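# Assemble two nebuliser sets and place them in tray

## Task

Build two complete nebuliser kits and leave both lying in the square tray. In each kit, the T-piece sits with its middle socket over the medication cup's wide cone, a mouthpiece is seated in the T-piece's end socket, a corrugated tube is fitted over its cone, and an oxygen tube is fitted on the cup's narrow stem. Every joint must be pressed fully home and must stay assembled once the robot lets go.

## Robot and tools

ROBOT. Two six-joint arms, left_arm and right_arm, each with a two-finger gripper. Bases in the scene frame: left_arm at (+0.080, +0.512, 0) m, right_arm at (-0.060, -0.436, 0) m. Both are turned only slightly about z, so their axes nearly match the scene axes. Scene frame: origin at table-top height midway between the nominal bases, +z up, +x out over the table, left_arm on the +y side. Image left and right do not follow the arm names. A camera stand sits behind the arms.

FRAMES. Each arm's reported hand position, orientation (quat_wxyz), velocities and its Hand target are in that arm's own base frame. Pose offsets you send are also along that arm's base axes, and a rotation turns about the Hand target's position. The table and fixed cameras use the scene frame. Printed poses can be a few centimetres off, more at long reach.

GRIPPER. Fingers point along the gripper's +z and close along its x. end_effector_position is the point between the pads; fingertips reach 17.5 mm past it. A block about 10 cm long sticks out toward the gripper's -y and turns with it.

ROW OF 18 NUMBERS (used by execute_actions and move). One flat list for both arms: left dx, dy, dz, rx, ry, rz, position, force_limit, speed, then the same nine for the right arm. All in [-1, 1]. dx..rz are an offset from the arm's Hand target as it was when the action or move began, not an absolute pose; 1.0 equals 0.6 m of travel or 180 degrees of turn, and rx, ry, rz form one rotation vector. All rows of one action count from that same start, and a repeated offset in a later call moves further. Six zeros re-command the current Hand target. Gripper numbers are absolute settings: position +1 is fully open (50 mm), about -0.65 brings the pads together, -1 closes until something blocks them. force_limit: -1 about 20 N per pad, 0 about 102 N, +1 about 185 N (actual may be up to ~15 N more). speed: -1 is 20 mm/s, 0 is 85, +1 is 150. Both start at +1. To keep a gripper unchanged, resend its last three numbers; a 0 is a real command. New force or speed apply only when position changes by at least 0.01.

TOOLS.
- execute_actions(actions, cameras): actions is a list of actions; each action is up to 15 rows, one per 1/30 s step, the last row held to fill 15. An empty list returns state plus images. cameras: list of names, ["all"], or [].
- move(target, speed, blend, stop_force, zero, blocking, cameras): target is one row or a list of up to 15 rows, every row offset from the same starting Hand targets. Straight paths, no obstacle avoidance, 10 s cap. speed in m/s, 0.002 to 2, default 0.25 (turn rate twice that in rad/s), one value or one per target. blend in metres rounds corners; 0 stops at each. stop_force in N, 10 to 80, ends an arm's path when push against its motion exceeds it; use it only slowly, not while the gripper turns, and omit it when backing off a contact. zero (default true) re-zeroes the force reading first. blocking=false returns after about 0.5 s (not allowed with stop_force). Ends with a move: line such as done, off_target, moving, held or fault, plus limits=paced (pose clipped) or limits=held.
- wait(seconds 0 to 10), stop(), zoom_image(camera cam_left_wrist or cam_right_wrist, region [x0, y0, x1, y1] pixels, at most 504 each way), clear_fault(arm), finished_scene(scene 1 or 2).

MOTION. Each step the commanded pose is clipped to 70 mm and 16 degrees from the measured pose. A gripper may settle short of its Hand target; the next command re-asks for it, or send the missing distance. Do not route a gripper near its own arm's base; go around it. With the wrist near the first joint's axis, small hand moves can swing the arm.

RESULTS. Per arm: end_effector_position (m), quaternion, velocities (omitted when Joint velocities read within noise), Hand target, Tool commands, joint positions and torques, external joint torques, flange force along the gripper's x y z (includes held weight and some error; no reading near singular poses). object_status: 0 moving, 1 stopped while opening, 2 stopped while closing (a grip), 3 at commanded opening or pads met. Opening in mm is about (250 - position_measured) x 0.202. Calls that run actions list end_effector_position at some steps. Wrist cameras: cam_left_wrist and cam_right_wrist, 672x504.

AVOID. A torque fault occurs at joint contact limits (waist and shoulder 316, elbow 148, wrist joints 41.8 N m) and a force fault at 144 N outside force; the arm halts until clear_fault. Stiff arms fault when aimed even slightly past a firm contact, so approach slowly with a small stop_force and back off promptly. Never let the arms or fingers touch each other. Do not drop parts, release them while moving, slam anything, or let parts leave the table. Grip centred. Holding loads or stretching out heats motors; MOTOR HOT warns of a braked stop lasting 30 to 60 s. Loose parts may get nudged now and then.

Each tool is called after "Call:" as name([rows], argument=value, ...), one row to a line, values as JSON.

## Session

Task done in scene 1. Now scene 2.

Call:
execute_actions(actions=[])

Scene clock: 0.00 s.
left_arm: end_effector_position=(+0.0213, -0.4126, +0.3302) position_measured=3 object_status=3 end_effector_quat_wxyz=(+0.006, +0.987, -0.014, +0.163) | right_arm: end_effector_position=(+0.7322, -0.6855, +0.3558) position_measured=3 object_status=3 end_effector_quat_wxyz=(-0.468, +0.724, -0.445, +0.241)
Joint positions: left_arm=[-1.829 -0.203 2.054 0.327 1.37 -0.308] | right_arm=[-1.051 0.744 1.05 1.115 1.493 1.436]
Joint velocities: within noise
Joint torques (N m): no reading
External joint torques (N m): no reading
Flange force (N): no reading
Hand target: left_arm +0.0213, -0.4126, +0.3302; +0.006, +0.987, -0.014, +0.163 | right_arm +0.7322, -0.6855, +0.3558; -0.468, +0.724, -0.445, +0.241
Tool commands: left_gripper/position=+1.0 left_gripper/force_limit=+1.0 left_gripper/speed=+1.0 right_gripper/position=+1.0 right_gripper/force_limit=+1.0 right_gripper/speed=+1.0
camera_calibration:
cam_left_wrist: T_world_to_cam=[[0.951894, -0.0226927, 0.305585, -0.118954], [-0.134338, -0.927216, 0.349607, -0.479387], [0.275409, -0.37384, -0.88566, 0.268262], [0, 0, 0, 1]] pos_world=[-0.0250505, -0.346907, 0.441536]
cam_right_wrist: T_world_to_cam=[[0.492125, -0.868513, -0.0591458, -0.928817], [-0.65837, -0.326879, -0.678011, 0.513545], [0.569528, 0.372606, -0.732668, 0.230503], [0, 0, 0, 1]] pos_world=[0.663919, -0.724709, 0.462136]

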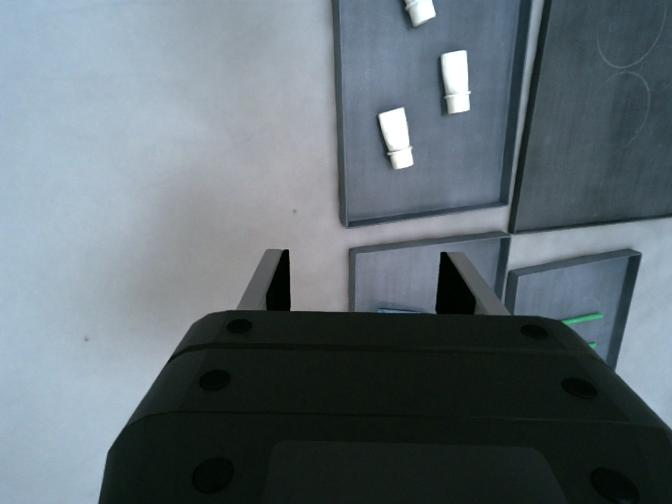

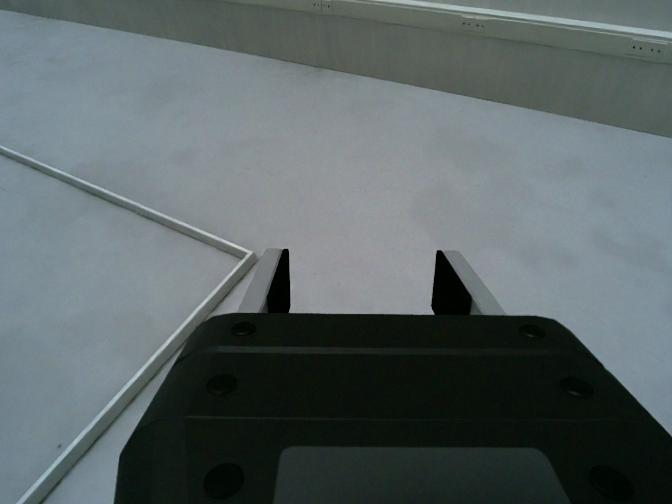

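Call:
move(target=[0.7145,-0.062,0.366,0.005,0.104,0,1,-0.2,-0.6,-0.187,0.8925,0.157,-0.328,0.169,0.312,1,-0.2,-0.6], speed=0.35, cameras=["cam_left_wrist", "cam_right_wrist"])

Scene clock: 4.20 s.
left_arm: end_effector_position=(+0.4500, -0.4498, +0.5498) position_measured=3 object_status=3 end_effector_quat_wxyz=(+0.001, +1.000, -0.014, +0.000) | right_arm: end_effector_position=(+0.6199, -0.1501, +0.4500) position_measured=3 object_status=3 end_effector_quat_wxyz=(-0.002, +1.000, -0.001, +0.000)
Joint positions: left_arm=[-0.839 0.131 1.309 -0.002 1.701 0.76] | right_arm=[-0.293 0.127 1.492 0.003 1.523 1.28]
Joint torques (N m): left_arm=[2.26 -56.76 -45.31 4.31 0.47 -0.4] | right_arm=[3.78 -60.39 -43.3 4.16 -0.03 -0.68]
External joint torques (N m): left_arm=[-2.05 -0.69 1.65 0.1 -0.44 0.4] | right_arm=[-3.67 2.85 -0.74 0.32 0.05 0.68]
Flange force (N): left_arm=[-5.1 -1.2 4.3] | right_arm=[4.5 5.9 -1.1]
Hand target: left_arm +0.4500, -0.4498, +0.5498; +0.001, +1.000, -0.014, +0.000 | right_arm +0.6200, -0.1500, +0.4500; -0.002, +1.000, -0.001, +0.000
Off the commanded pose: left_arm 0.000 m, 0 deg | right_arm 0.000 m, 0 deg.
move: done
camera_calibration:
cam_left_wrist: T_world_to_cam=[[0.999551, -0.0250326, -0.0164531, -0.440424], [-0.017438, -0.932836, 0.35988, -0.593843], [-0.0243568, -0.359432, -0.932853, 0.498118], [0, 0, 0, 1]] pos_world=[0.442003, -0.385943, 0.671137]
cam_right_wrist: T_world_to_cam=[[0.999973, 0.00739654, 0.000371207, -0.61307], [0.00679453, -0.936217, 0.351358, -0.288491], [0.00294636, -0.351346, -0.936241, 0.498189], [0, 0, 0, 1]] pos_world=[0.613545, -0.0905187, 0.568016]

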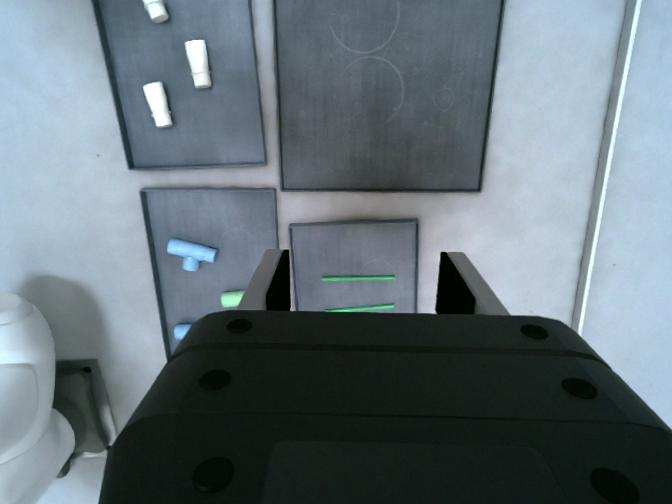

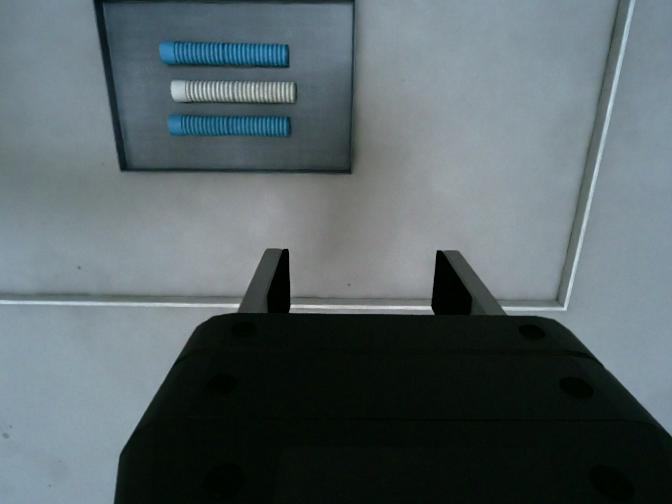

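Call:
move(target=[0,0.5,-0.083,0,0,0,1,-0.2,-0.6,-0.283,0.583,0,0,0,0,1,-0.2,-0.6], speed=0.35, cameras=["cam_left_wrist", "cam_right_wrist"])

Scene clock: 7.67 s.
left_arm: end_effector_position=(+0.4500, -0.1498, +0.5000) position_measured=3 object_status=3 end_effector_quat_wxyz=(+0.001, +1.000, -0.014, +0.000) | right_arm: end_effector_position=(+0.4501, +0.1997, +0.4500) position_measured=3 object_status=3 end_effector_quat_wxyz=(-0.002, +1.000, -0.001, +0.000)
Joint positions: left_arm=[-0.393 -0.139 1.666 -0.002 1.613 1.206] | right_arm=[0.346 -0.109 1.731 0.003 1.518 1.919]
Joint torques (N m): left_arm=[2.27 -29.51 -45.93 4.38 0.43 -0.37] | right_arm=[3.01 -35.81 -43.66 4.18 -0.02 -0.58]
External joint torques (N m): left_arm=[-2.16 -0.4 1.65 0.11 -0.41 0.37] | right_arm=[-3.06 3.42 -0.5 0.3 -0.02 0.58]
Flange force (N): left_arm=[-4.0 2.7 3.8] | right_arm=[7.5 2.2 -0.6]
Hand target: left_arm +0.4500, -0.1498, +0.5000; +0.001, +1.000, -0.014, +0.000 | right_arm +0.4502, +0.1998, +0.4500; -0.002, +1.000, -0.001, +0.000
Off the commanded pose: left_arm 0.000 m, 0 deg | right_arm 0.000 m, 0 deg.
move: done
camera_calibration:
cam_left_wrist: T_world_to_cam=[[0.999554, -0.024998, -0.0163593, -0.43379], [-0.0174395, -0.932836, 0.359879, -0.296068], [-0.0242568, -0.359433, -0.932856, 0.559448], [0, 0, 0, 1]] pos_world=[0.442003, -0.0859432, 0.621336]
cam_right_wrist: T_world_to_cam=[[0.999972, 0.00741948, 0.000148791, -0.445741], [0.00689415, -0.936216, 0.351356, 0.0401435], [0.00274618, -0.351346, -0.936242, 0.621585], [0, 0, 0, 1]] pos_world=[0.443745, 0.259281, 0.567916]

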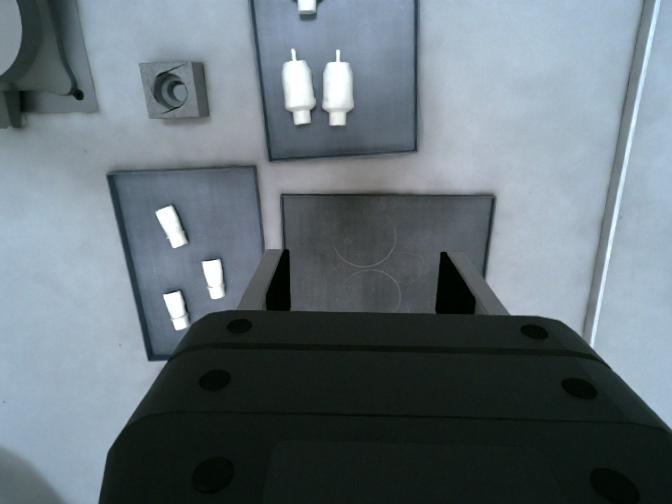

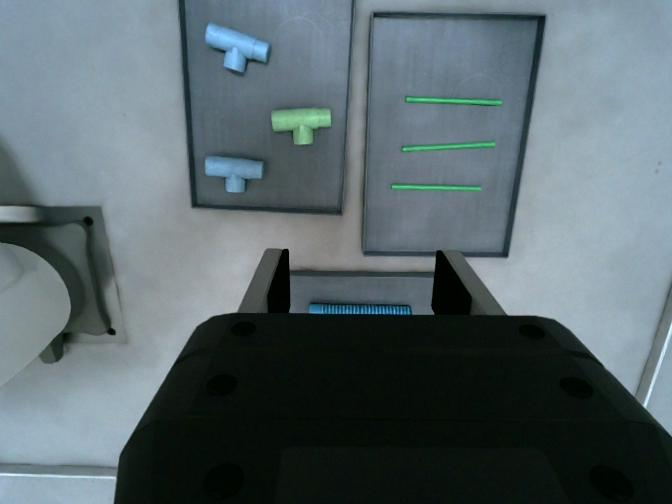

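Call:
zoom_image(camera="cam_left_wrist", region=[100, 0, 420, 350])

Call:
zoom_image(camera="cam_right_wrist", region=[180, 0, 560, 250])

Scaled by 1.440 from the camera's 672x504 image, which has a finer 960x720 frame.

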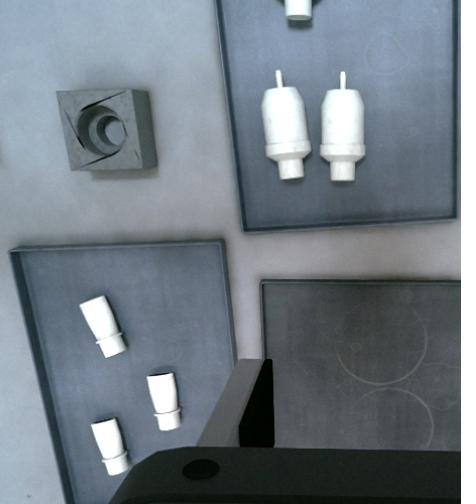

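Scaled by 1.326 from the camera's 672x504 image, which has a finer 960x720 frame.

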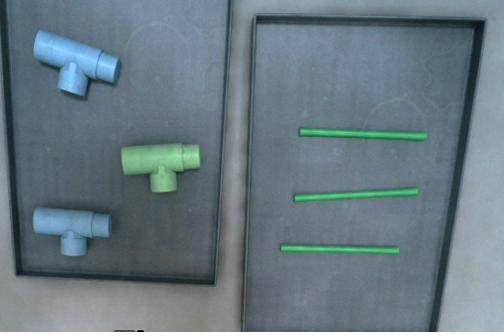

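Call:
move([
  [-0.17,-0.13,-0.28,0,0,0.5,1,-0.2,-0.6,-0.01,-0.0355,-0.29,0.1115,0.1032,0.2211,0.8,-0.2,-0.6],
  [-0.346,-0.267,-0.605,0.0068,-0.19,-0.9767,1,-0.2,-0.6,-0.02,-0.071,-0.581,0.2229,0.2063,0.4422,0.8,-0.2,-0.6],
], speed=0.35, blend=[0.05, 0], cameras=["cam_left_wrist", "cam_right_wrist"])

Scene clock: 18.53 s.
left_arm: end_effector_position=(+0.2424, -0.3100, +0.1370) position_measured=3 object_status=3 end_effector_quat_wxyz=(+0.010, +0.006, +0.982, -0.190) | right_arm: end_effector_position=(+0.4382, +0.1572, +0.1014) position_measured=32 object_status=3 end_effector_quat_wxyz=(-0.311, +0.666, +0.614, -0.288)
Joint positions: left_arm=[-0.815 -0.2 2.456 -0.424 0.634 -2.061] | right_arm=[0.157 0.496 1.9 0.181 1.608 0.162]
Joint torques (N m): left_arm=[2.15 -13.6 -35.5 2.43 -0.25 -0.4] | right_arm=[3.4 -82.65 -27.23 3.01 2.35 -0.63]
External joint torques (N m): left_arm=[-2.03 0.6 1.46 0.07 -0.4 0.4] | right_arm=[-3.31 3.41 -1.07 0.33 0.03 0.63]
Flange force (N): left_arm=[4.5 -1.6 5.2] | right_arm=[-2.0 7.2 -3.0]
Hand target: left_arm +0.2424, -0.3100, +0.1370; +0.010, +0.006, +0.982, -0.190 | right_arm +0.4382, +0.1572, +0.1014; -0.311, +0.666, +0.614, -0.288
Off the commanded pose: left_arm 0.000 m, 0 deg | right_arm 0.000 m, 0 deg.
move: done
camera_calibration:
cam_left_wrist: T_world_to_cam=[[-0.999387, -0.000977036, -0.0349935, 0.258291], [-0.000418441, 0.999872, -0.0159666, 0.327882], [0.0350047, -0.0159421, -0.99926, 0.259299], [0, 0, 0, 1]] pos_world=[0.249193, -0.323454, 0.273381]
cam_right_wrist: T_world_to_cam=[[0.0734924, 0.997281, 0.00548048, -0.183616], [0.868863, -0.0613294, -0.491239, -0.306907], [-0.489567, 0.0408641, -0.871008, 0.427827], [0, 0, 0, 1]] pos_world=[0.489605, 0.146812, 0.222882]

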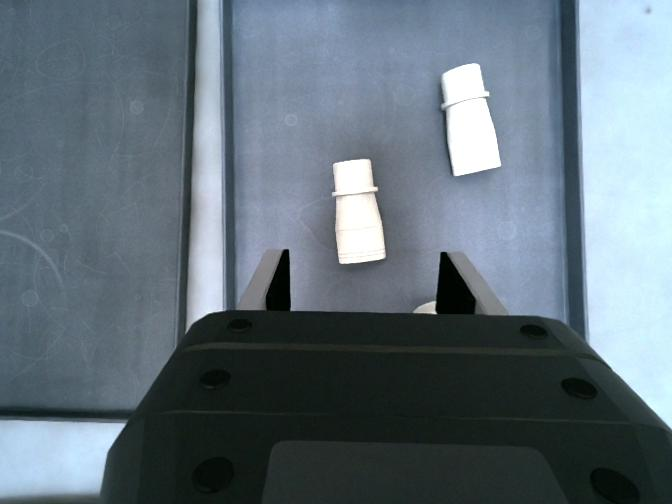

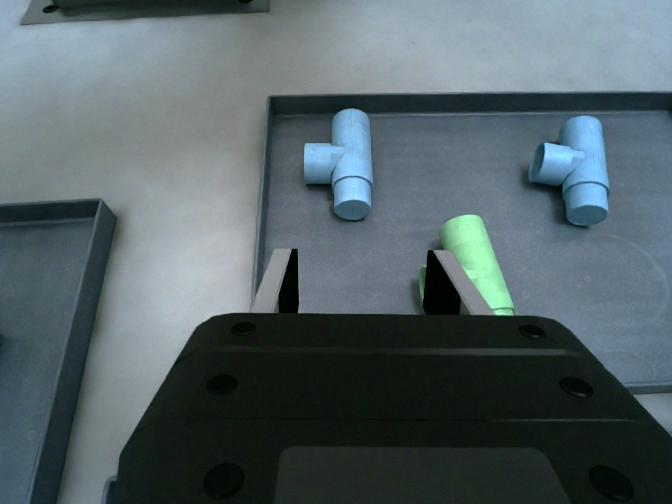

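Call:
zoom_image(camera="cam_right_wrist", region=[290, 95, 420, 235])

Call:
zoom_image(camera="cam_left_wrist", region=[310, 140, 410, 280])

Scaled by 3.600 from the camera's 672x504 image, which has a finer 960x720 frame.

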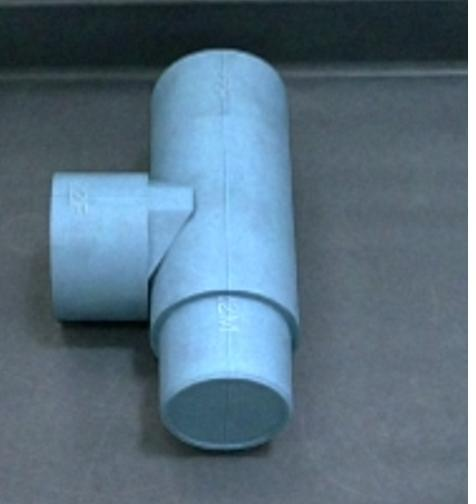

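Scaled by 3.600 from the camera's 672x504 image, which has a finer 960x720 frame.

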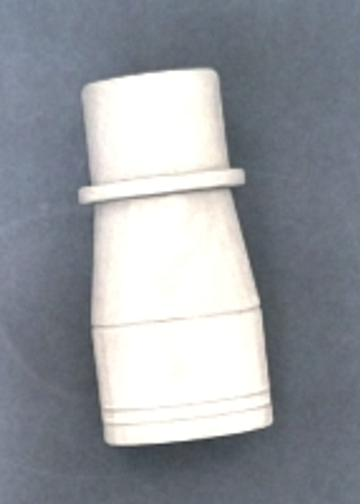

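Call:
move(target=[-0.0007,-0.054,-0.1858,0,0,0.0194,1,-0.2,-0.6,-0.1525,0.0147,-0.1282,0,0,0,0.8,-0.2,-0.6], speed=0.12, cameras=["cam_left_wrist", "cam_right_wrist"])

Scene clock: 21.53 s.
left_arm: end_effector_position=(+0.2420, -0.3424, +0.0255) position_measured=3 object_status=3 end_effector_quat_wxyz=(+0.015, -0.024, +0.981, -0.190) | right_arm: end_effector_position=(+0.3467, +0.1660, +0.0244) position_measured=32 object_status=3 end_effector_quat_wxyz=(-0.311, +0.666, +0.614, -0.288)
Joint positions: left_arm=[-0.899 0.056 2.535 -0.746 0.299 -1.828] | right_arm=[0.196 0.513 2.098 0.214 1.391 0.142]
Joint torques (N m): left_arm=[2.93 -28.02 -22.86 1.31 0 -0.4] | right_arm=[3.21 -76.71 -20.16 2.26 2.29 -0.61]
External joint torques (N m): left_arm=[-2.9 0.58 1.3 0.04 -0.39 0.4] | right_arm=[-3.26 3.28 -0.71 0.25 0.11 0.61]
Flange force (N): left_arm=[0.0 0.0 0.0] | right_arm=[-3.0 7.3 -1.4]
Hand target: left_arm +0.2420, -0.3424, +0.0255; +0.015, -0.024, +0.981, -0.189 | right_arm +0.3467, +0.1660, +0.0244; -0.311, +0.666, +0.614, -0.288
Off the commanded pose: left_arm 0.000 m, 0 deg | right_arm 0.000 m, 0 deg.
move: done
camera_calibration:
cam_left_wrist: T_world_to_cam=[[-0.997475, -0.0617814, -0.0350161, 0.232691], [-0.0612506, 0.997994, -0.0160352, 0.37259], [0.0359365, -0.01385, -0.999258, 0.147968], [0, 0, 0, 1]] pos_world=[0.249608, -0.355417, 0.161981]
cam_right_wrist: T_world_to_cam=[[0.0734988, 0.99728, 0.00547686, -0.185248], [0.868863, -0.0613368, -0.491239, -0.264691], [-0.489567, 0.0408641, -0.871008, 0.315605], [0, 0, 0, 1]] pos_world=[0.398105, 0.155612, 0.145882]

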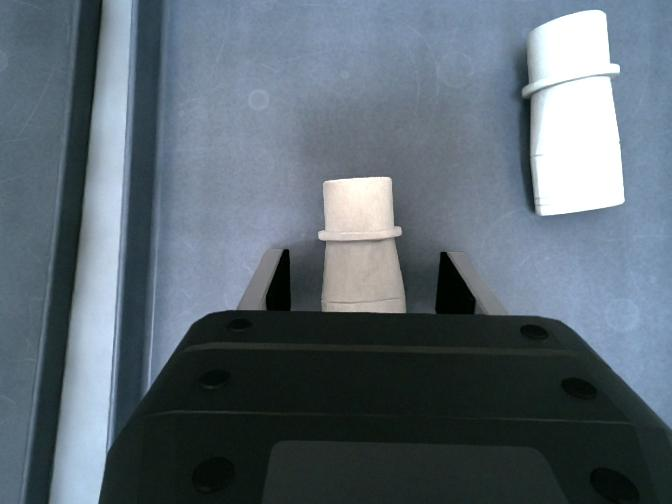

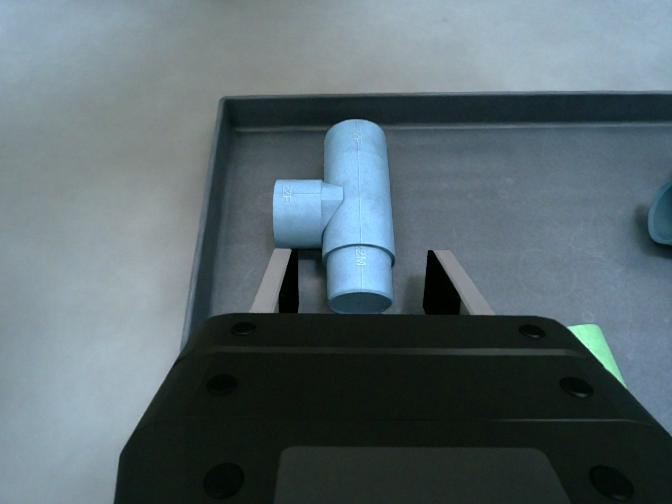

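Call:
move(target=[0,0,0,0,0,0,-1,-0.2,-0.6,0,0,0,0,0,0,-1,-0.2,-0.6], cameras=["cam_left_wrist", "cam_right_wrist"])

Scene clock: 22.50 s.
left_arm: end_effector_position=(+0.2420, -0.3424, +0.0255) position_measured=122 object_status=2 end_effector_quat_wxyz=(+0.015, -0.024, +0.981, -0.189) | right_arm: end_effector_position=(+0.3467, +0.1660, +0.0244) position_measured=149 object_status=2 end_effector_quat_wxyz=(-0.311, +0.666, +0.614, -0.288)
Joint positions: left_arm=[-0.899 0.056 2.535 -0.746 0.299 -1.828] | right_arm=[0.196 0.513 2.098 0.214 1.391 0.142]
Joint torques (N m): left_arm=[2.1 -27.74 -22.73 1.29 0 -0.41] | right_arm=[3.08 -76.26 -20.16 2.28 2.21 -0.6]
External joint torques (N m): left_arm=[-1.99 0.19 1.3 0.05 -0.38 0.4] | right_arm=[-3.13 2.91 -0.74 0.24 0.18 0.6]
Flange force (N): left_arm=[0.0 0.0 0.0] | right_arm=[-2.9 6.6 -1.7]
Hand target: left_arm +0.2420, -0.3424, +0.0255; +0.015, -0.024, +0.981, -0.189 | right_arm +0.3467, +0.1660, +0.0244; -0.311, +0.666, +0.614, -0.288
Off the commanded pose: left_arm 0.000 m, 0 deg | right_arm 0.000 m, 0 deg.
move: done
camera_calibration:
cam_left_wrist: T_world_to_cam=[[-0.997475, -0.0617815, -0.0350223, 0.232692], [-0.0612542, 0.997995, -0.0159355, 0.372575], [0.0359366, -0.01375, -0.999259, 0.148004], [0, 0, 0, 1]] pos_world=[0.249608, -0.355417, 0.161981]
cam_right_wrist: T_world_to_cam=[[0.0734956, 0.997281, 0.00547046, -0.185246], [0.86882, -0.0613335, -0.491314, -0.264663], [-0.489643, 0.0408623, -0.870965, 0.315629], [0, 0, 0, 1]] pos_world=[0.398105, 0.155612, 0.145882]

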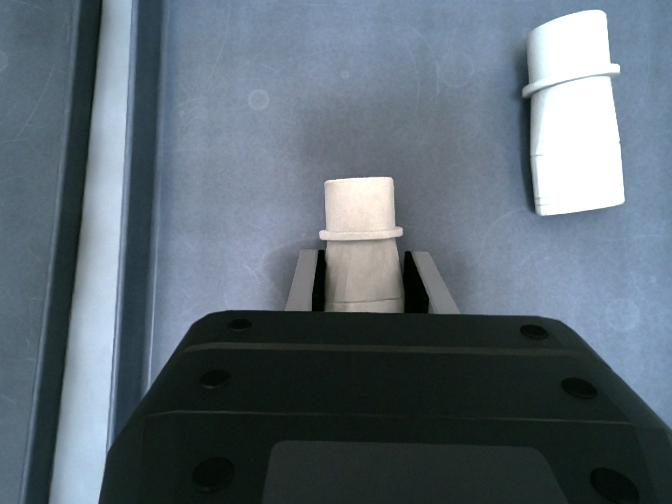

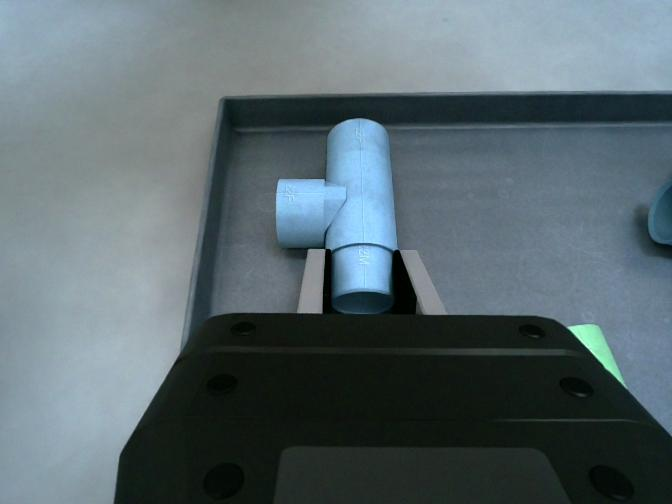

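Call:
move([
  [0,0,0.11,0,0,0,-1,-0.2,-0.6,0,0,0.11,0,0,0,-1,-0.2,-0.6],
  [0.4103,0.055,0.1825,0.0556,0.002,-0.0239,-1,-0.2,-0.6,0.4555,0.55,0.176,0,0,-0.4739,-1,-0.2,-0.6],
], speed=0.3, blend=[0.03, 0], cameras=["cam_left_wrist", "cam_right_wrist"])

Scene clock: 27.77 s.
left_arm: end_effector_position=(+0.4882, -0.3094, +0.1350) position_measured=122 object_status=2 end_effector_quat_wxyz=(+0.007, +0.014, +0.995, -0.104) | right_arm: end_effector_position=(+0.6200, +0.4960, +0.1300) position_measured=149 object_status=2 end_effector_quat_wxyz=(-0.424, +0.906, +0.000, -0.001)
Joint positions: left_arm=[-0.539 0.168 2.066 -0.24 0.804 -1.924] | right_arm=[0.363 0.464 1.881 1.213 0.875 1.061]
Joint torques (N m): left_arm=[2.22 -52.02 -36.01 2.85 0.12 -0.44] | right_arm=[3.46 -86.99 -34.54 2.47 1.15 -0.66]
External joint torques (N m): left_arm=[-2.15 -0.05 1.7 0.04 -0.42 0.44] | right_arm=[-3.53 3.68 -0.86 0.26 0.03 0.66]
Flange force (N): left_arm=[4.6 -0.9 2.7] | right_arm=[7.9 3.3 0.5]
Hand target: left_arm +0.4882, -0.3094, +0.1350; +0.007, +0.014, +0.995, -0.104 | right_arm +0.6200, +0.4960, +0.1300; -0.424, +0.906, +0.000, -0.001
Off the commanded pose: left_arm 0.000 m, 0 deg | right_arm 0.000 m, 0 deg.
move: done
camera_calibration:
cam_left_wrist: T_world_to_cam=[[-0.999287, 0.0192482, -0.0324749, 0.509751], [0.0138816, 0.987334, 0.158049, 0.293059], [0.0351058, 0.157486, -0.986897, 0.300682], [0, 0, 0, 1]] pos_world=[0.494764, -0.346512, 0.266979]
cam_right_wrist: T_world_to_cam=[[0.99995, 0.00838654, 0.00546626, -0.618918], [0.00999019, -0.870931, -0.491303, 0.504027], [0.0006404, 0.491333, -0.870971, 0.000538513], [0, 0, 0, 1]] pos_world=[0.613852, 0.443899, 0.251482]

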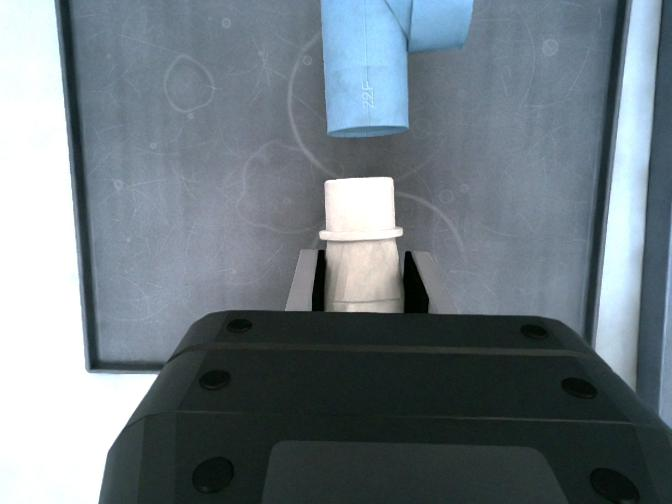

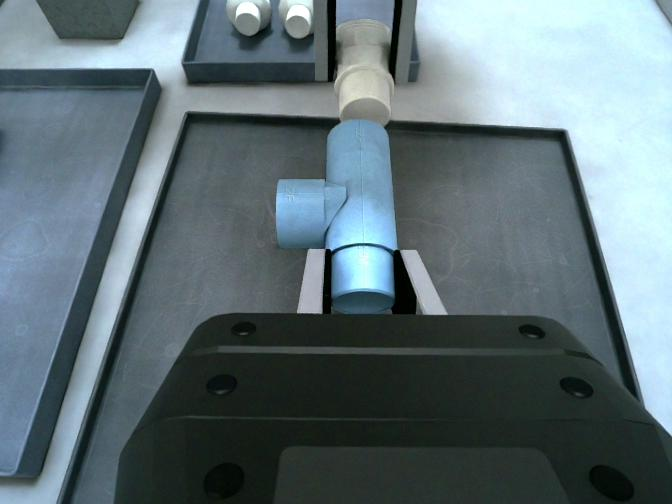

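Call:
zoom_image(camera="cam_right_wrist", region=[290, 0, 440, 160])

Scaled by 3.150 from the camera's 672x504 image, which has a finer 960x720 frame.

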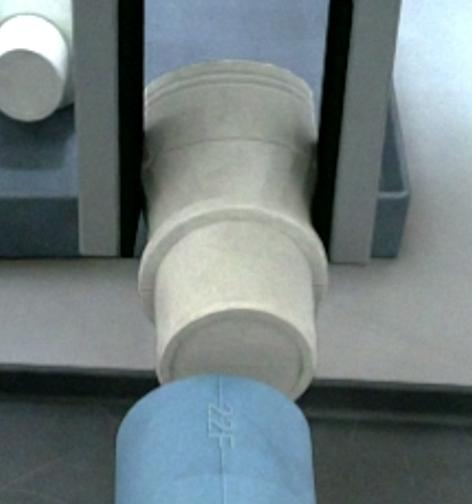

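Call:
zoom_image(camera="cam_left_wrist", region=[290, 60, 440, 260])

Scaled by 2.520 from the camera's 672x504 image, which has a finer 960x720 frame.

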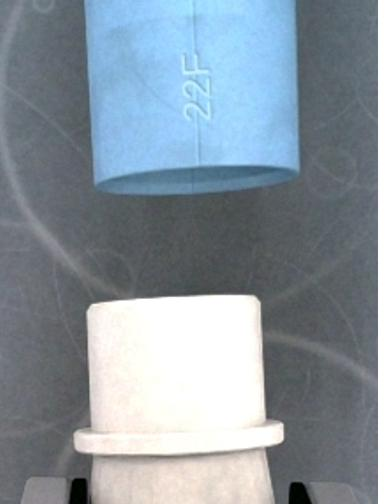

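Call:
move(target=[0,-0.0167,-0.0037,0,0,0,-1,-0.2,-0.6,0.0055,0,0,0,0,0,-1,-0.2,-0.6], speed=0.05, cameras=["cam_left_wrist", "cam_right_wrist"])

Scene clock: 31.13 s.
left_arm: end_effector_position=(+0.4882, -0.3194, +0.1328) position_measured=122 object_status=2 end_effector_quat_wxyz=(+0.007, +0.014, +0.995, -0.104) | right_arm: end_effector_position=(+0.6233, +0.4960, +0.1300) position_measured=149 object_status=2 end_effector_quat_wxyz=(-0.424, +0.906, +0.000, -0.001)
Joint positions: left_arm=[-0.554 0.178 2.06 -0.239 0.798 -1.939] | right_arm=[0.362 0.468 1.875 1.211 0.877 1.064]
Joint torques (N m): left_arm=[2.08 -52.62 -36.18 2.82 0.08 -0.4] | right_arm=[3.28 -87.65 -34.58 2.53 1.17 -0.59]
External joint torques (N m): left_arm=[-2.09 -0.86 1.65 0.08 -0.4 0.4] | right_arm=[-3.22 4.17 -0.83 0.2 0 0.59]
Flange force (N): left_arm=[5.5 -0.5 1.5] | right_arm=[8.2 3.4 1.4]
Hand target: left_arm +0.4882, -0.3194, +0.1328; +0.007, +0.014, +0.995, -0.104 | right_arm +0.6233, +0.4960, +0.1300; -0.424, +0.906, +0.000, -0.001
Off the commanded pose: left_arm 0.000 m, 0 deg | right_arm 0.000 m, 0 deg.
move: done
camera_calibration:
cam_left_wrist: T_world_to_cam=[[-0.999287, 0.0192482, -0.0324749, 0.509872], [0.0138816, 0.987334, 0.158049, 0.30328], [0.0351058, 0.157486, -0.986897, 0.300086], [0, 0, 0, 1]] pos_world=[0.494764, -0.356512, 0.264779]
cam_right_wrist: T_world_to_cam=[[0.99995, 0.00838654, 0.00546626, -0.622218], [0.00999019, -0.870931, -0.491303, 0.503994], [0.0006404, 0.491333, -0.870971, 0.0005364], [0, 0, 0, 1]] pos_world=[0.617152, 0.443899, 0.251482]

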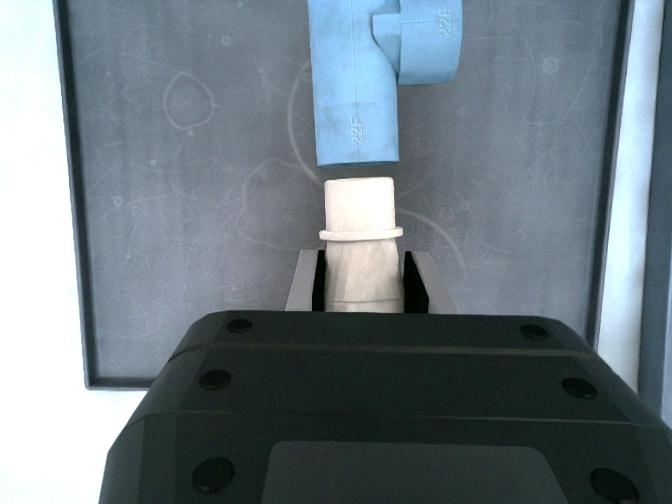

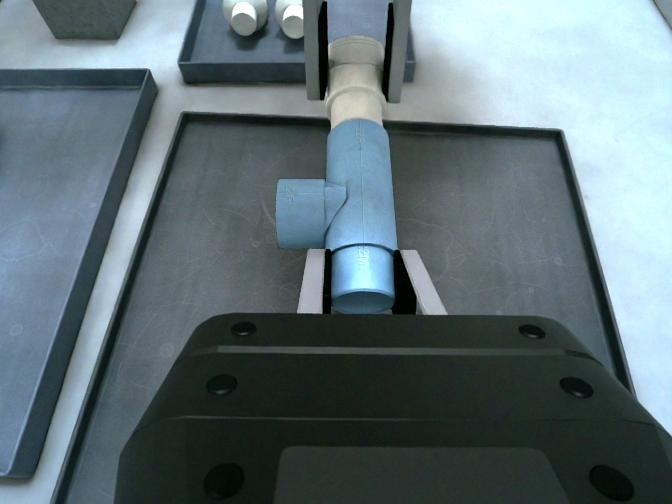

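Call:
move(target=[0,-0.003,0,0,0,0.0033,-1,-0.2,-0.6,0,0,0,0,0,0,-1,-0.2,-0.6], speed=0.05)

Call:
move(target=[0,-0.045,0,0,0,0,-1,-0.2,-0.6,0,0,0,0,0,0,-1,-0.2,-0.6], speed=0.012, stop_force=14, cameras=["cam_left_wrist", "cam_right_wrist"])

Scene clock: 32.43 s.
left_arm: end_effector_position=(+0.4882, -0.3212, +0.1328) position_measured=122 object_status=2 end_effector_quat_wxyz=(+0.008, +0.009, +0.995, -0.104) | right_arm: end_effector_position=(+0.6233, +0.4960, +0.1300) position_measured=149 object_status=2 end_effector_quat_wxyz=(-0.424, +0.906, +0.000, -0.001)
Joint positions: left_arm=[-0.558 0.178 2.059 -0.237 0.796 -1.954] | right_arm=[0.362 0.468 1.875 1.211 0.877 1.064]
Joint torques (N m): left_arm=[2.25 -52.78 -36.08 2.83 0.11 -0.39] | right_arm=[2.98 -87.23 -34.57 2.55 1.19 -0.65]
External joint torques (N m): left_arm=[-2.14 -0.08 1.82 0.07 -0.43 0.38] | right_arm=[-2.95 3.41 -0.91 0.19 -0.01 0.65]
Flange force (N): left_arm=[4.9 -0.7 2.7] | right_arm=[7.4 2.6 0.8]
Hand target: left_arm +0.4882, -0.3212, +0.1328; +0.008, +0.009, +0.995, -0.104 | right_arm +0.6233, +0.4960, +0.1300; -0.424, +0.906, +0.000, -0.001
Off the commanded pose: left_arm 0.000 m, 0 deg | right_arm 0.000 m, 0 deg.
move: done

Scene clock: 34.40 s.
left_arm: end_effector_position=(+0.4882, -0.3382, +0.1327) position_measured=122 object_status=2 end_effector_quat_wxyz=(+0.008, +0.009, +0.995, -0.103) | right_arm: end_effector_position=(+0.6233, +0.4960, +0.1300) position_measured=149 object_status=2 end_effector_quat_wxyz=(-0.424, +0.906, +0.000, -0.001)
Joint positions: left_arm=[-0.584 0.19 2.044 -0.232 0.794 -1.983] | right_arm=[0.362 0.468 1.875 1.211 0.877 1.064]
Joint torques (N m): left_arm=[-5.71 -52.56 -38.06 0.14 -0.53 -0.27] | right_arm=[9.41 -89.18 -40.74 5.24 1.48 -0.48]
External joint torques (N m): left_arm=[5.97 -2.38 3.44 2.8 0.18 0.26] | right_arm=[-9.5 5.75 5.31 -2.49 -0.32 0.49]
Flange force (N): left_arm=[2.5 12.9 -3.9] | right_arm=[3.6 13.7 -8.1]
Hand target: left_arm +0.4882, -0.3382, +0.1328; +0.008, +0.009, +0.995, -0.103 (not the last commanded pose) | right_arm +0.6233, +0.4960, +0.1300; -0.424, +0.906, +0.000, -0.001
Off the commanded pose: left_arm 0.010 m, 0 deg | right_arm 0.000 m, 0 deg.
move: contact (left_arm)
camera_calibration:
cam_left_wrist: T_world_to_cam=[[-0.999436, 0.00893732, -0.0323571, 0.506733], [0.00370754, 0.987398, 0.158211, 0.326835], [0.0333633, 0.158002, -0.986875, 0.304082], [0, 0, 0, 1]] pos_world=[0.495091, -0.37529, 0.264778]
cam_right_wrist: T_world_to_cam=[[0.99995, 0.00838654, 0.00546626, -0.622218], [0.00999019, -0.870931, -0.491303, 0.503994], [0.0006404, 0.491333, -0.870971, 0.0005364], [0, 0, 0, 1]] pos_world=[0.617152, 0.443899, 0.251482]

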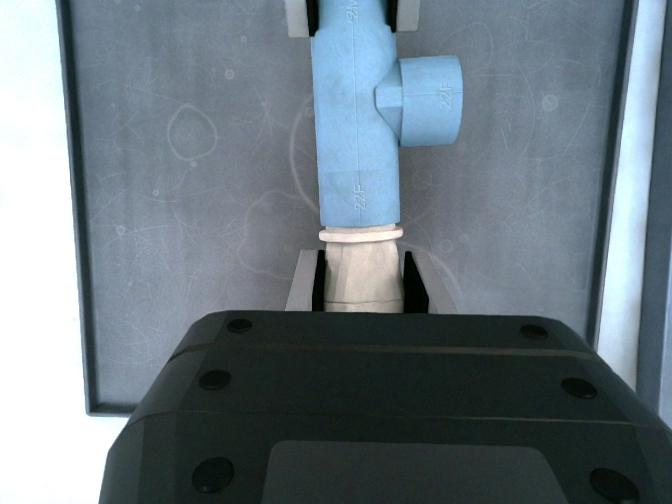

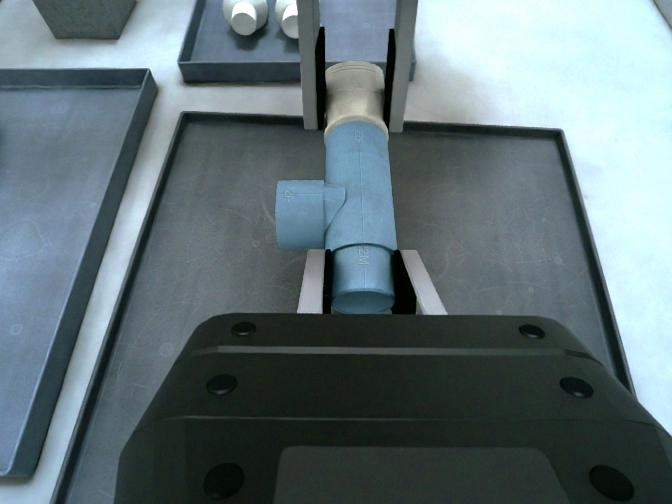

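Call:
move([
  [0.00195,-0.0012,0,0,0.0278,0,-1,-0.2,-0.6,0,0,0,0,0,0,-1,-0.2,-0.6],
  [-0.00195,-0.0024,0,0,-0.0278,0,-1,-0.2,-0.6,0,0,0,0,0,0,-1,-0.2,-0.6],
  [0.00195,-0.0036,0,0,0.0278,0,-1,-0.2,-0.6,0,0,0,0,0,0,-1,-0.2,-0.6],
  [-0.00195,-0.0048,0,0,-0.0278,0,-1,-0.2,-0.6,0,0,0,0,0,0,-1,-0.2,-0.6],
  [0,-0.005,0,0,0,0,-1,-0.2,-0.6,0,0,0,0,0,0,-1,-0.2,-0.6],
], speed=0.12, cameras=["cam_left_wrist", "cam_right_wrist"])

Scene clock: 38.70 s.
left_arm: end_effector_position=(+0.4881, -0.3412, +0.1328) position_measured=122 object_status=2 end_effector_quat_wxyz=(+0.008, +0.009, +0.995, -0.103) | right_arm: end_effector_position=(+0.6233, +0.4960, +0.1300) position_measured=149 object_status=2 end_effector_quat_wxyz=(-0.424, +0.906, +0.000, -0.001)
Joint positions: left_arm=[-0.588 0.192 2.042 -0.232 0.794 -1.988] | right_arm=[0.362 0.468 1.875 1.211 0.877 1.064]
Joint torques (N m): left_arm=[-18.52 -53.28 -45.97 -5.3 -2.61 -0.35] | right_arm=[24 -90.04 -47.91 8.65 2.52 -0.9]
External joint torques (N m): left_arm=[18.68 -1.58 11.38 8.24 2.26 0.34] | right_arm=[-23.9 6.3 12.49 -5.92 -1.35 0.9]
Flange force (N): left_arm=[0.9 37.2 -7.6] | right_arm=[0.7 29.8 -28.1]
Hand target: left_arm +0.4882, -0.3412, +0.1328; +0.008, +0.009, +0.995, -0.103 | right_arm +0.6233, +0.4960, +0.1300; -0.424, +0.906, +0.000, -0.001
Off the commanded pose: left_arm 0.000 m, 0 deg | right_arm 0.000 m, 0 deg.
move: done
camera_calibration:
cam_left_wrist: T_world_to_cam=[[-0.999433, 0.00894841, -0.0324564, 0.506789], [0.00370278, 0.987398, 0.158211, 0.329799], [0.0334631, 0.158001, -0.986872, 0.304505], [0, 0, 0, 1]] pos_world=[0.495091, -0.37829, 0.264778]
cam_right_wrist: T_world_to_cam=[[0.99995, 0.00838654, 0.00546626, -0.622218], [0.00999019, -0.870931, -0.491303, 0.503994], [0.0006404, 0.491333, -0.870971, 0.0005364], [0, 0, 0, 1]] pos_world=[0.617152, 0.443899, 0.251482]

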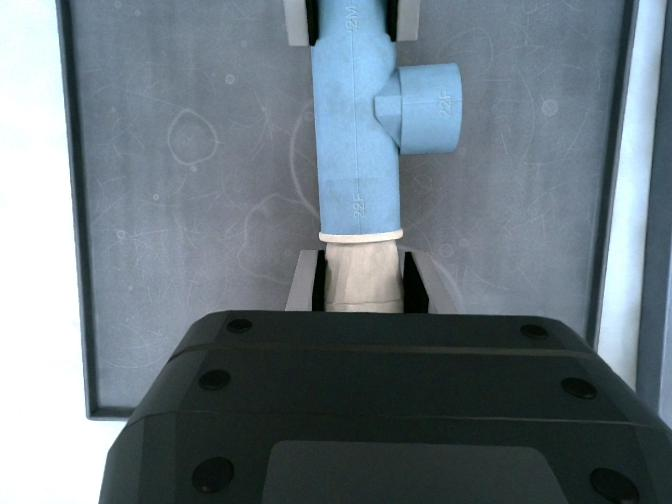

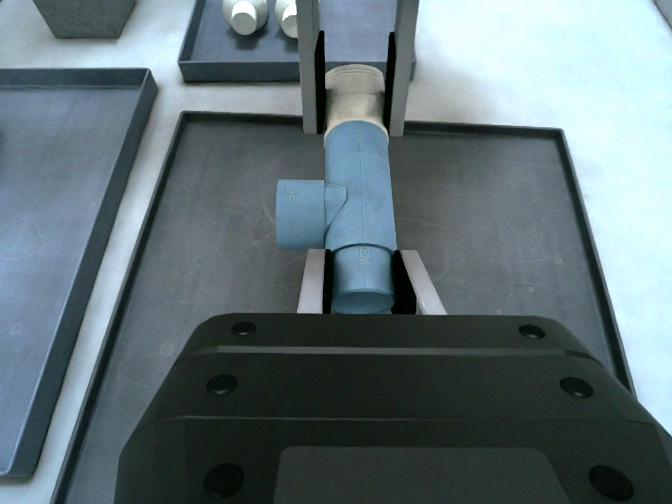

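Call:
zoom_image(camera="cam_left_wrist", region=[300, 190, 430, 290])

Scaled by 3.877 from the camera's 672x504 image, which has a finer 960x720 frame.

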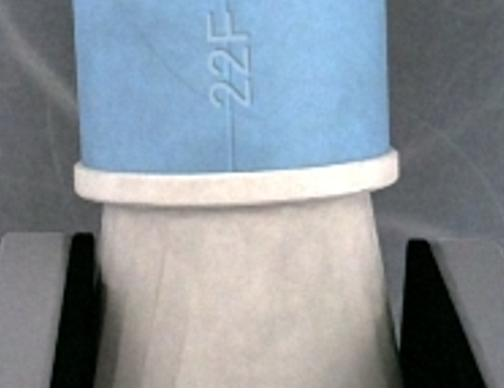

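Call:
move([
  [0.00195,-0.001,0,0,0.0278,0,-1,-0.2,-0.6,0,0,0,0,0,0,-1,-0.2,-0.6],
  [-0.00195,-0.002,0,0,-0.0278,0,-1,-0.2,-0.6,0,0,0,0,0,0,-1,-0.2,-0.6],
  [0,-0.002,0,0,0,0,-1,-0.2,-0.6,0,0,0,0,0,0,-1,-0.2,-0.6],
], speed=0.12, cameras=[])

Call:
move(target=[0,0.0058,0,0,0,0,-1,-0.2,-0.6,0,0,0,0,0,0,-1,-0.2,-0.6], speed=0.02, cameras=["cam_left_wrist"])

Scene clock: 54.10 s.
left_arm: end_effector_position=(+0.4882, -0.3424, +0.1328) position_measured=122 object_status=2 end_effector_quat_wxyz=(+0.008, +0.009, +0.995, -0.103) | right_arm: end_effector_position=(+0.6233, +0.4960, +0.1300) position_measured=149 object_status=2 end_effector_quat_wxyz=(-0.424, +0.906, +0.000, -0.001)
Joint positions: left_arm=[-0.59 0.193 2.041 -0.231 0.793 -1.99] | right_arm=[0.362 0.468 1.875 1.211 0.877 1.064]
Joint torques (N m): left_arm=[-35.86 -55.07 -59.85 -12.09 -7.33 -0.13] | right_arm=[46.71 -89.09 -55.84 13.25 5.32 -0.71]
External joint torques (N m): left_arm=[35.89 -0.16 25.27 15.02 6.99 0.13] | right_arm=[-46.72 5.27 20.3 -10.5 -4.15 0.71]
Flange force (N): left_arm=[2.6 72.2 -13.7] | right_arm=[-1.3 53.2 -58.2]
Hand target: left_arm +0.4882, -0.3424, +0.1328; +0.008, +0.009, +0.995, -0.103 | right_arm +0.6233, +0.4960, +0.1300; -0.424, +0.906, +0.000, -0.001
Off the commanded pose: left_arm 0.000 m, 0 deg | right_arm 0.000 m, 0 deg.
move: done
No camera images: "cameras" was empty.

Scene clock: 54.80 s.
left_arm: end_effector_position=(+0.4882, -0.3391, +0.1328) position_measured=122 object_status=2 end_effector_quat_wxyz=(+0.008, +0.009, +0.995, -0.104) | right_arm: end_effector_position=(+0.6232, +0.4962, +0.1301) position_measured=149 object_status=2 end_effector_quat_wxyz=(-0.424, +0.906, +0.000, -0.001)
Joint positions: left_arm=[-0.585 0.19 2.044 -0.233 0.794 -1.984] | right_arm=[0.362 0.468 1.875 1.211 0.877 1.064]
Joint torques (N m): left_arm=[15.01 -52.09 -22.33 8.13 5.13 -0.53] | right_arm=[-16.81 -89.01 -31.23 -0.6 -2.3 -0.76]
External joint torques (N m): left_arm=[-14.84 -2.4 -12.12 -5.2 -5.47 0.53] | right_arm=[16.76 5.44 -4.21 3.33 3.47 0.76]
Flange force (N): left_arm=[0.1 -29.1 6.2] | right_arm=[5.2 -14.3 25.1]
Hand target: left_arm +0.4882, -0.3389, +0.1328; +0.008, +0.009, +0.995, -0.103 | right_arm +0.6233, +0.4960, +0.1300; -0.424, +0.906, +0.000, -0.001
Off the commanded pose: left_arm 0.000 m, 0 deg | right_arm 0.000 m, 0 deg.
move: done
camera_calibration:
cam_left_wrist: T_world_to_cam=[[-0.99943, 0.00885379, -0.0325705, 0.506765], [0.0036018, 0.987448, 0.157901, 0.327761], [0.0335597, 0.157694, -0.986918, 0.304106], [0, 0, 0, 1]] pos_world=[0.49509, -0.376089, 0.264879]
Images, in order (width x height): cam_left_wrist 672x504.

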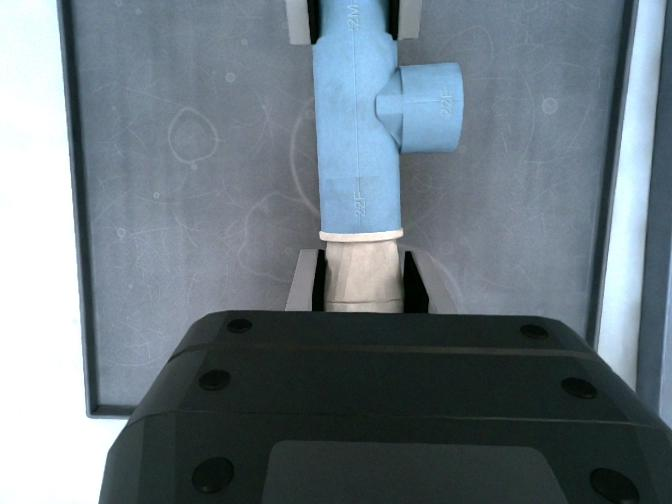

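Call:
move([
  [0,-0.0017,0,0,0,0,-1,-0.2,-0.6,0,0,0,0,0,0,-1,-0.2,-0.6],
  [0,-0.0017,0,0,0,0,-1,-0.2,-0.6,0,0,0,0,0,0,0.406,0.2,-0.6],
  [0,-0.0017,0,0,0,0,-1,-0.2,-0.6,0,-0.1532,0.1287,0,0,0,0.406,0.2,-0.6],
  [-0.0027,0.1035,-0.1715,0,0,0,-1,-0.2,-0.6,-0.1758,-0.904,-0.01,-0.0654,-0.0654,0.4968,0.406,0.2,-0.6],
], speed=[0.02, 0.1, 0.2, 0.35], blend=[0, 0, 0.02, 0], cameras=["cam_left_wrist", "cam_right_wrist"])

Scene clock: 60.50 s.
left_arm: end_effector_position=(+0.4865, -0.2768, +0.0299) position_measured=122 object_status=2 end_effector_quat_wxyz=(+0.008, +0.009, +0.995, -0.103) | right_arm: end_effector_position=(+0.5178, -0.0464, +0.1240) position_measured=92 object_status=3 end_effector_quat_wxyz=(-0.213, +0.674, +0.674, -0.215)
Joint positions: left_arm=[-0.488 0.286 2.172 -0.317 0.597 -1.786] | right_arm=[-0.117 0.424 1.838 -0.07 1.491 -0.09]
Joint torques (N m): left_arm=[2.25 -57.11 -28.66 2.2 0.21 -0.45] | right_arm=[3.41 -79.44 -31.11 2.89 1.77 -0.65]
External joint torques (N m): left_arm=[-2.17 0.37 1.62 0.05 -0.42 0.45] | right_arm=[-3.21 3.1 -1 0.34 0.05 0.65]
Flange force (N): left_arm=[4.3 -1.2 3.0] | right_arm=[-4.0 6.1 -1.1]
Hand target: left_arm +0.4865, -0.2768, +0.0299; +0.008, +0.009, +0.995, -0.103 | right_arm +0.5178, -0.0464, +0.1240; -0.213, +0.674, +0.674, -0.215
Off the commanded pose: left_arm 0.000 m, 0 deg | right_arm 0.000 m, 0 deg.
move: done
camera_calibration:
cam_left_wrist: T_world_to_cam=[[-0.999433, 0.00894841, -0.0324564, 0.501274], [0.00370278, 0.987398, 0.158211, 0.282496], [0.0334631, 0.158001, -0.986872, 0.192835], [0, 0, 0, 1]] pos_world=[0.493491, -0.31389, 0.161878]
cam_right_wrist: T_world_to_cam=[[-0.00929662, 0.999952, 0.00315618, 0.0567311], [0.968426, 0.00978979, -0.24911, -0.45572], [-0.249129, 0.000740652, -0.96847, 0.38059], [0, 0, 0, 1]] pos_world=[0.536674, -0.0525488, 0.254887]

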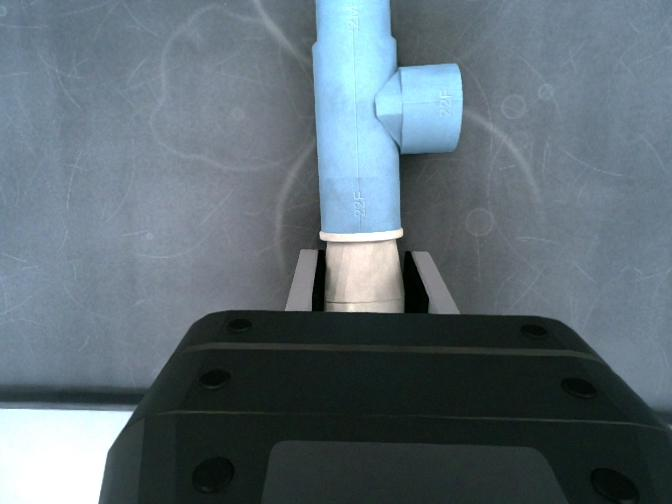

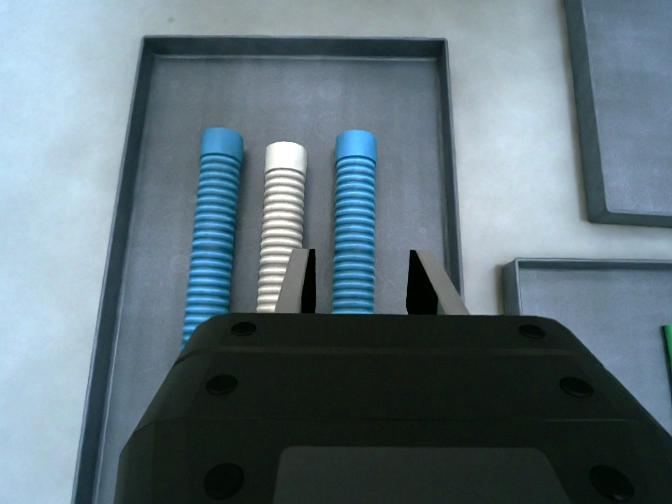

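Call:
move([
  [0,0,0,0,0,0,-1,-0.2,-0.6,-0.1163,0.0048,-0.1637,0,0,0,0.406,0.2,-0.6],
  [0,0,0,0,0,0,-1,-0.2,-0.6,-0.1163,0.0048,-0.1637,0,0,0,-1,0.2,-0.6],
], speed=0.12, cameras=["cam_right_wrist"])

Scene clock: 62.83 s.
left_arm: end_effector_position=(+0.4865, -0.2768, +0.0299) position_measured=122 object_status=2 end_effector_quat_wxyz=(+0.008, +0.009, +0.995, -0.103) | right_arm: end_effector_position=(+0.4480, -0.0436, +0.0258) position_measured=143 object_status=2 end_effector_quat_wxyz=(-0.213, +0.674, +0.674, -0.215)
Joint positions: left_arm=[-0.488 0.286 2.172 -0.317 0.597 -1.786] | right_arm=[-0.126 0.462 2.027 -0.078 1.264 -0.079]
Joint torques (N m): left_arm=[1.95 -56.56 -28.57 2.2 0.17 -0.39] | right_arm=[3.2 -75.8 -24.08 2.3 1.77 -0.61]
External joint torques (N m): left_arm=[-1.85 -1.07 1.21 0.07 -0.4 0.39] | right_arm=[-3.04 3.24 -0.66 0.23 0.06 0.61]
Flange force (N): left_arm=[4.9 -1.0 0.4] | right_arm=[-4.4 6.1 1.1]
Hand target: left_arm +0.4865, -0.2768, +0.0299; +0.008, +0.009, +0.995, -0.103 | right_arm +0.4480, -0.0435, +0.0258; -0.213, +0.674, +0.674, -0.215
Off the commanded pose: left_arm 0.000 m, 0 deg | right_arm 0.000 m, 0 deg.
move: done
camera_calibration:
cam_right_wrist: T_world_to_cam=[[-0.00929604, 0.999952, 0.00315708, 0.0534922], [0.968402, 0.00978953, -0.249203, -0.412614], [-0.249222, 0.000740719, -0.968446, 0.268038], [0, 0, 0, 1]] pos_world=[0.466874, -0.0496488, 0.156587]
Images, in order (width x height): cam_right_wrist 672x504.

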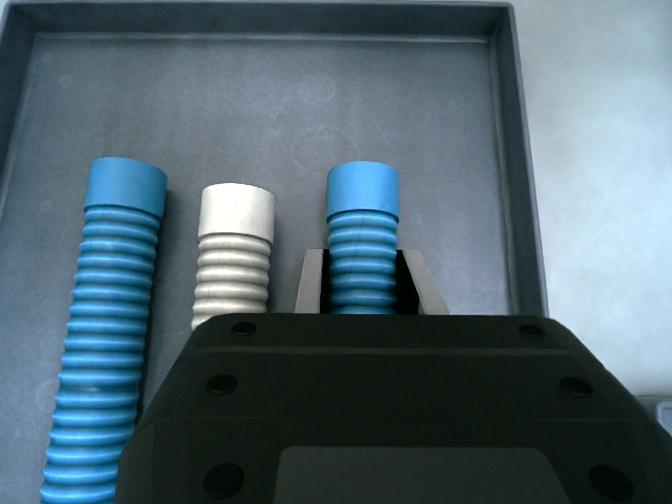

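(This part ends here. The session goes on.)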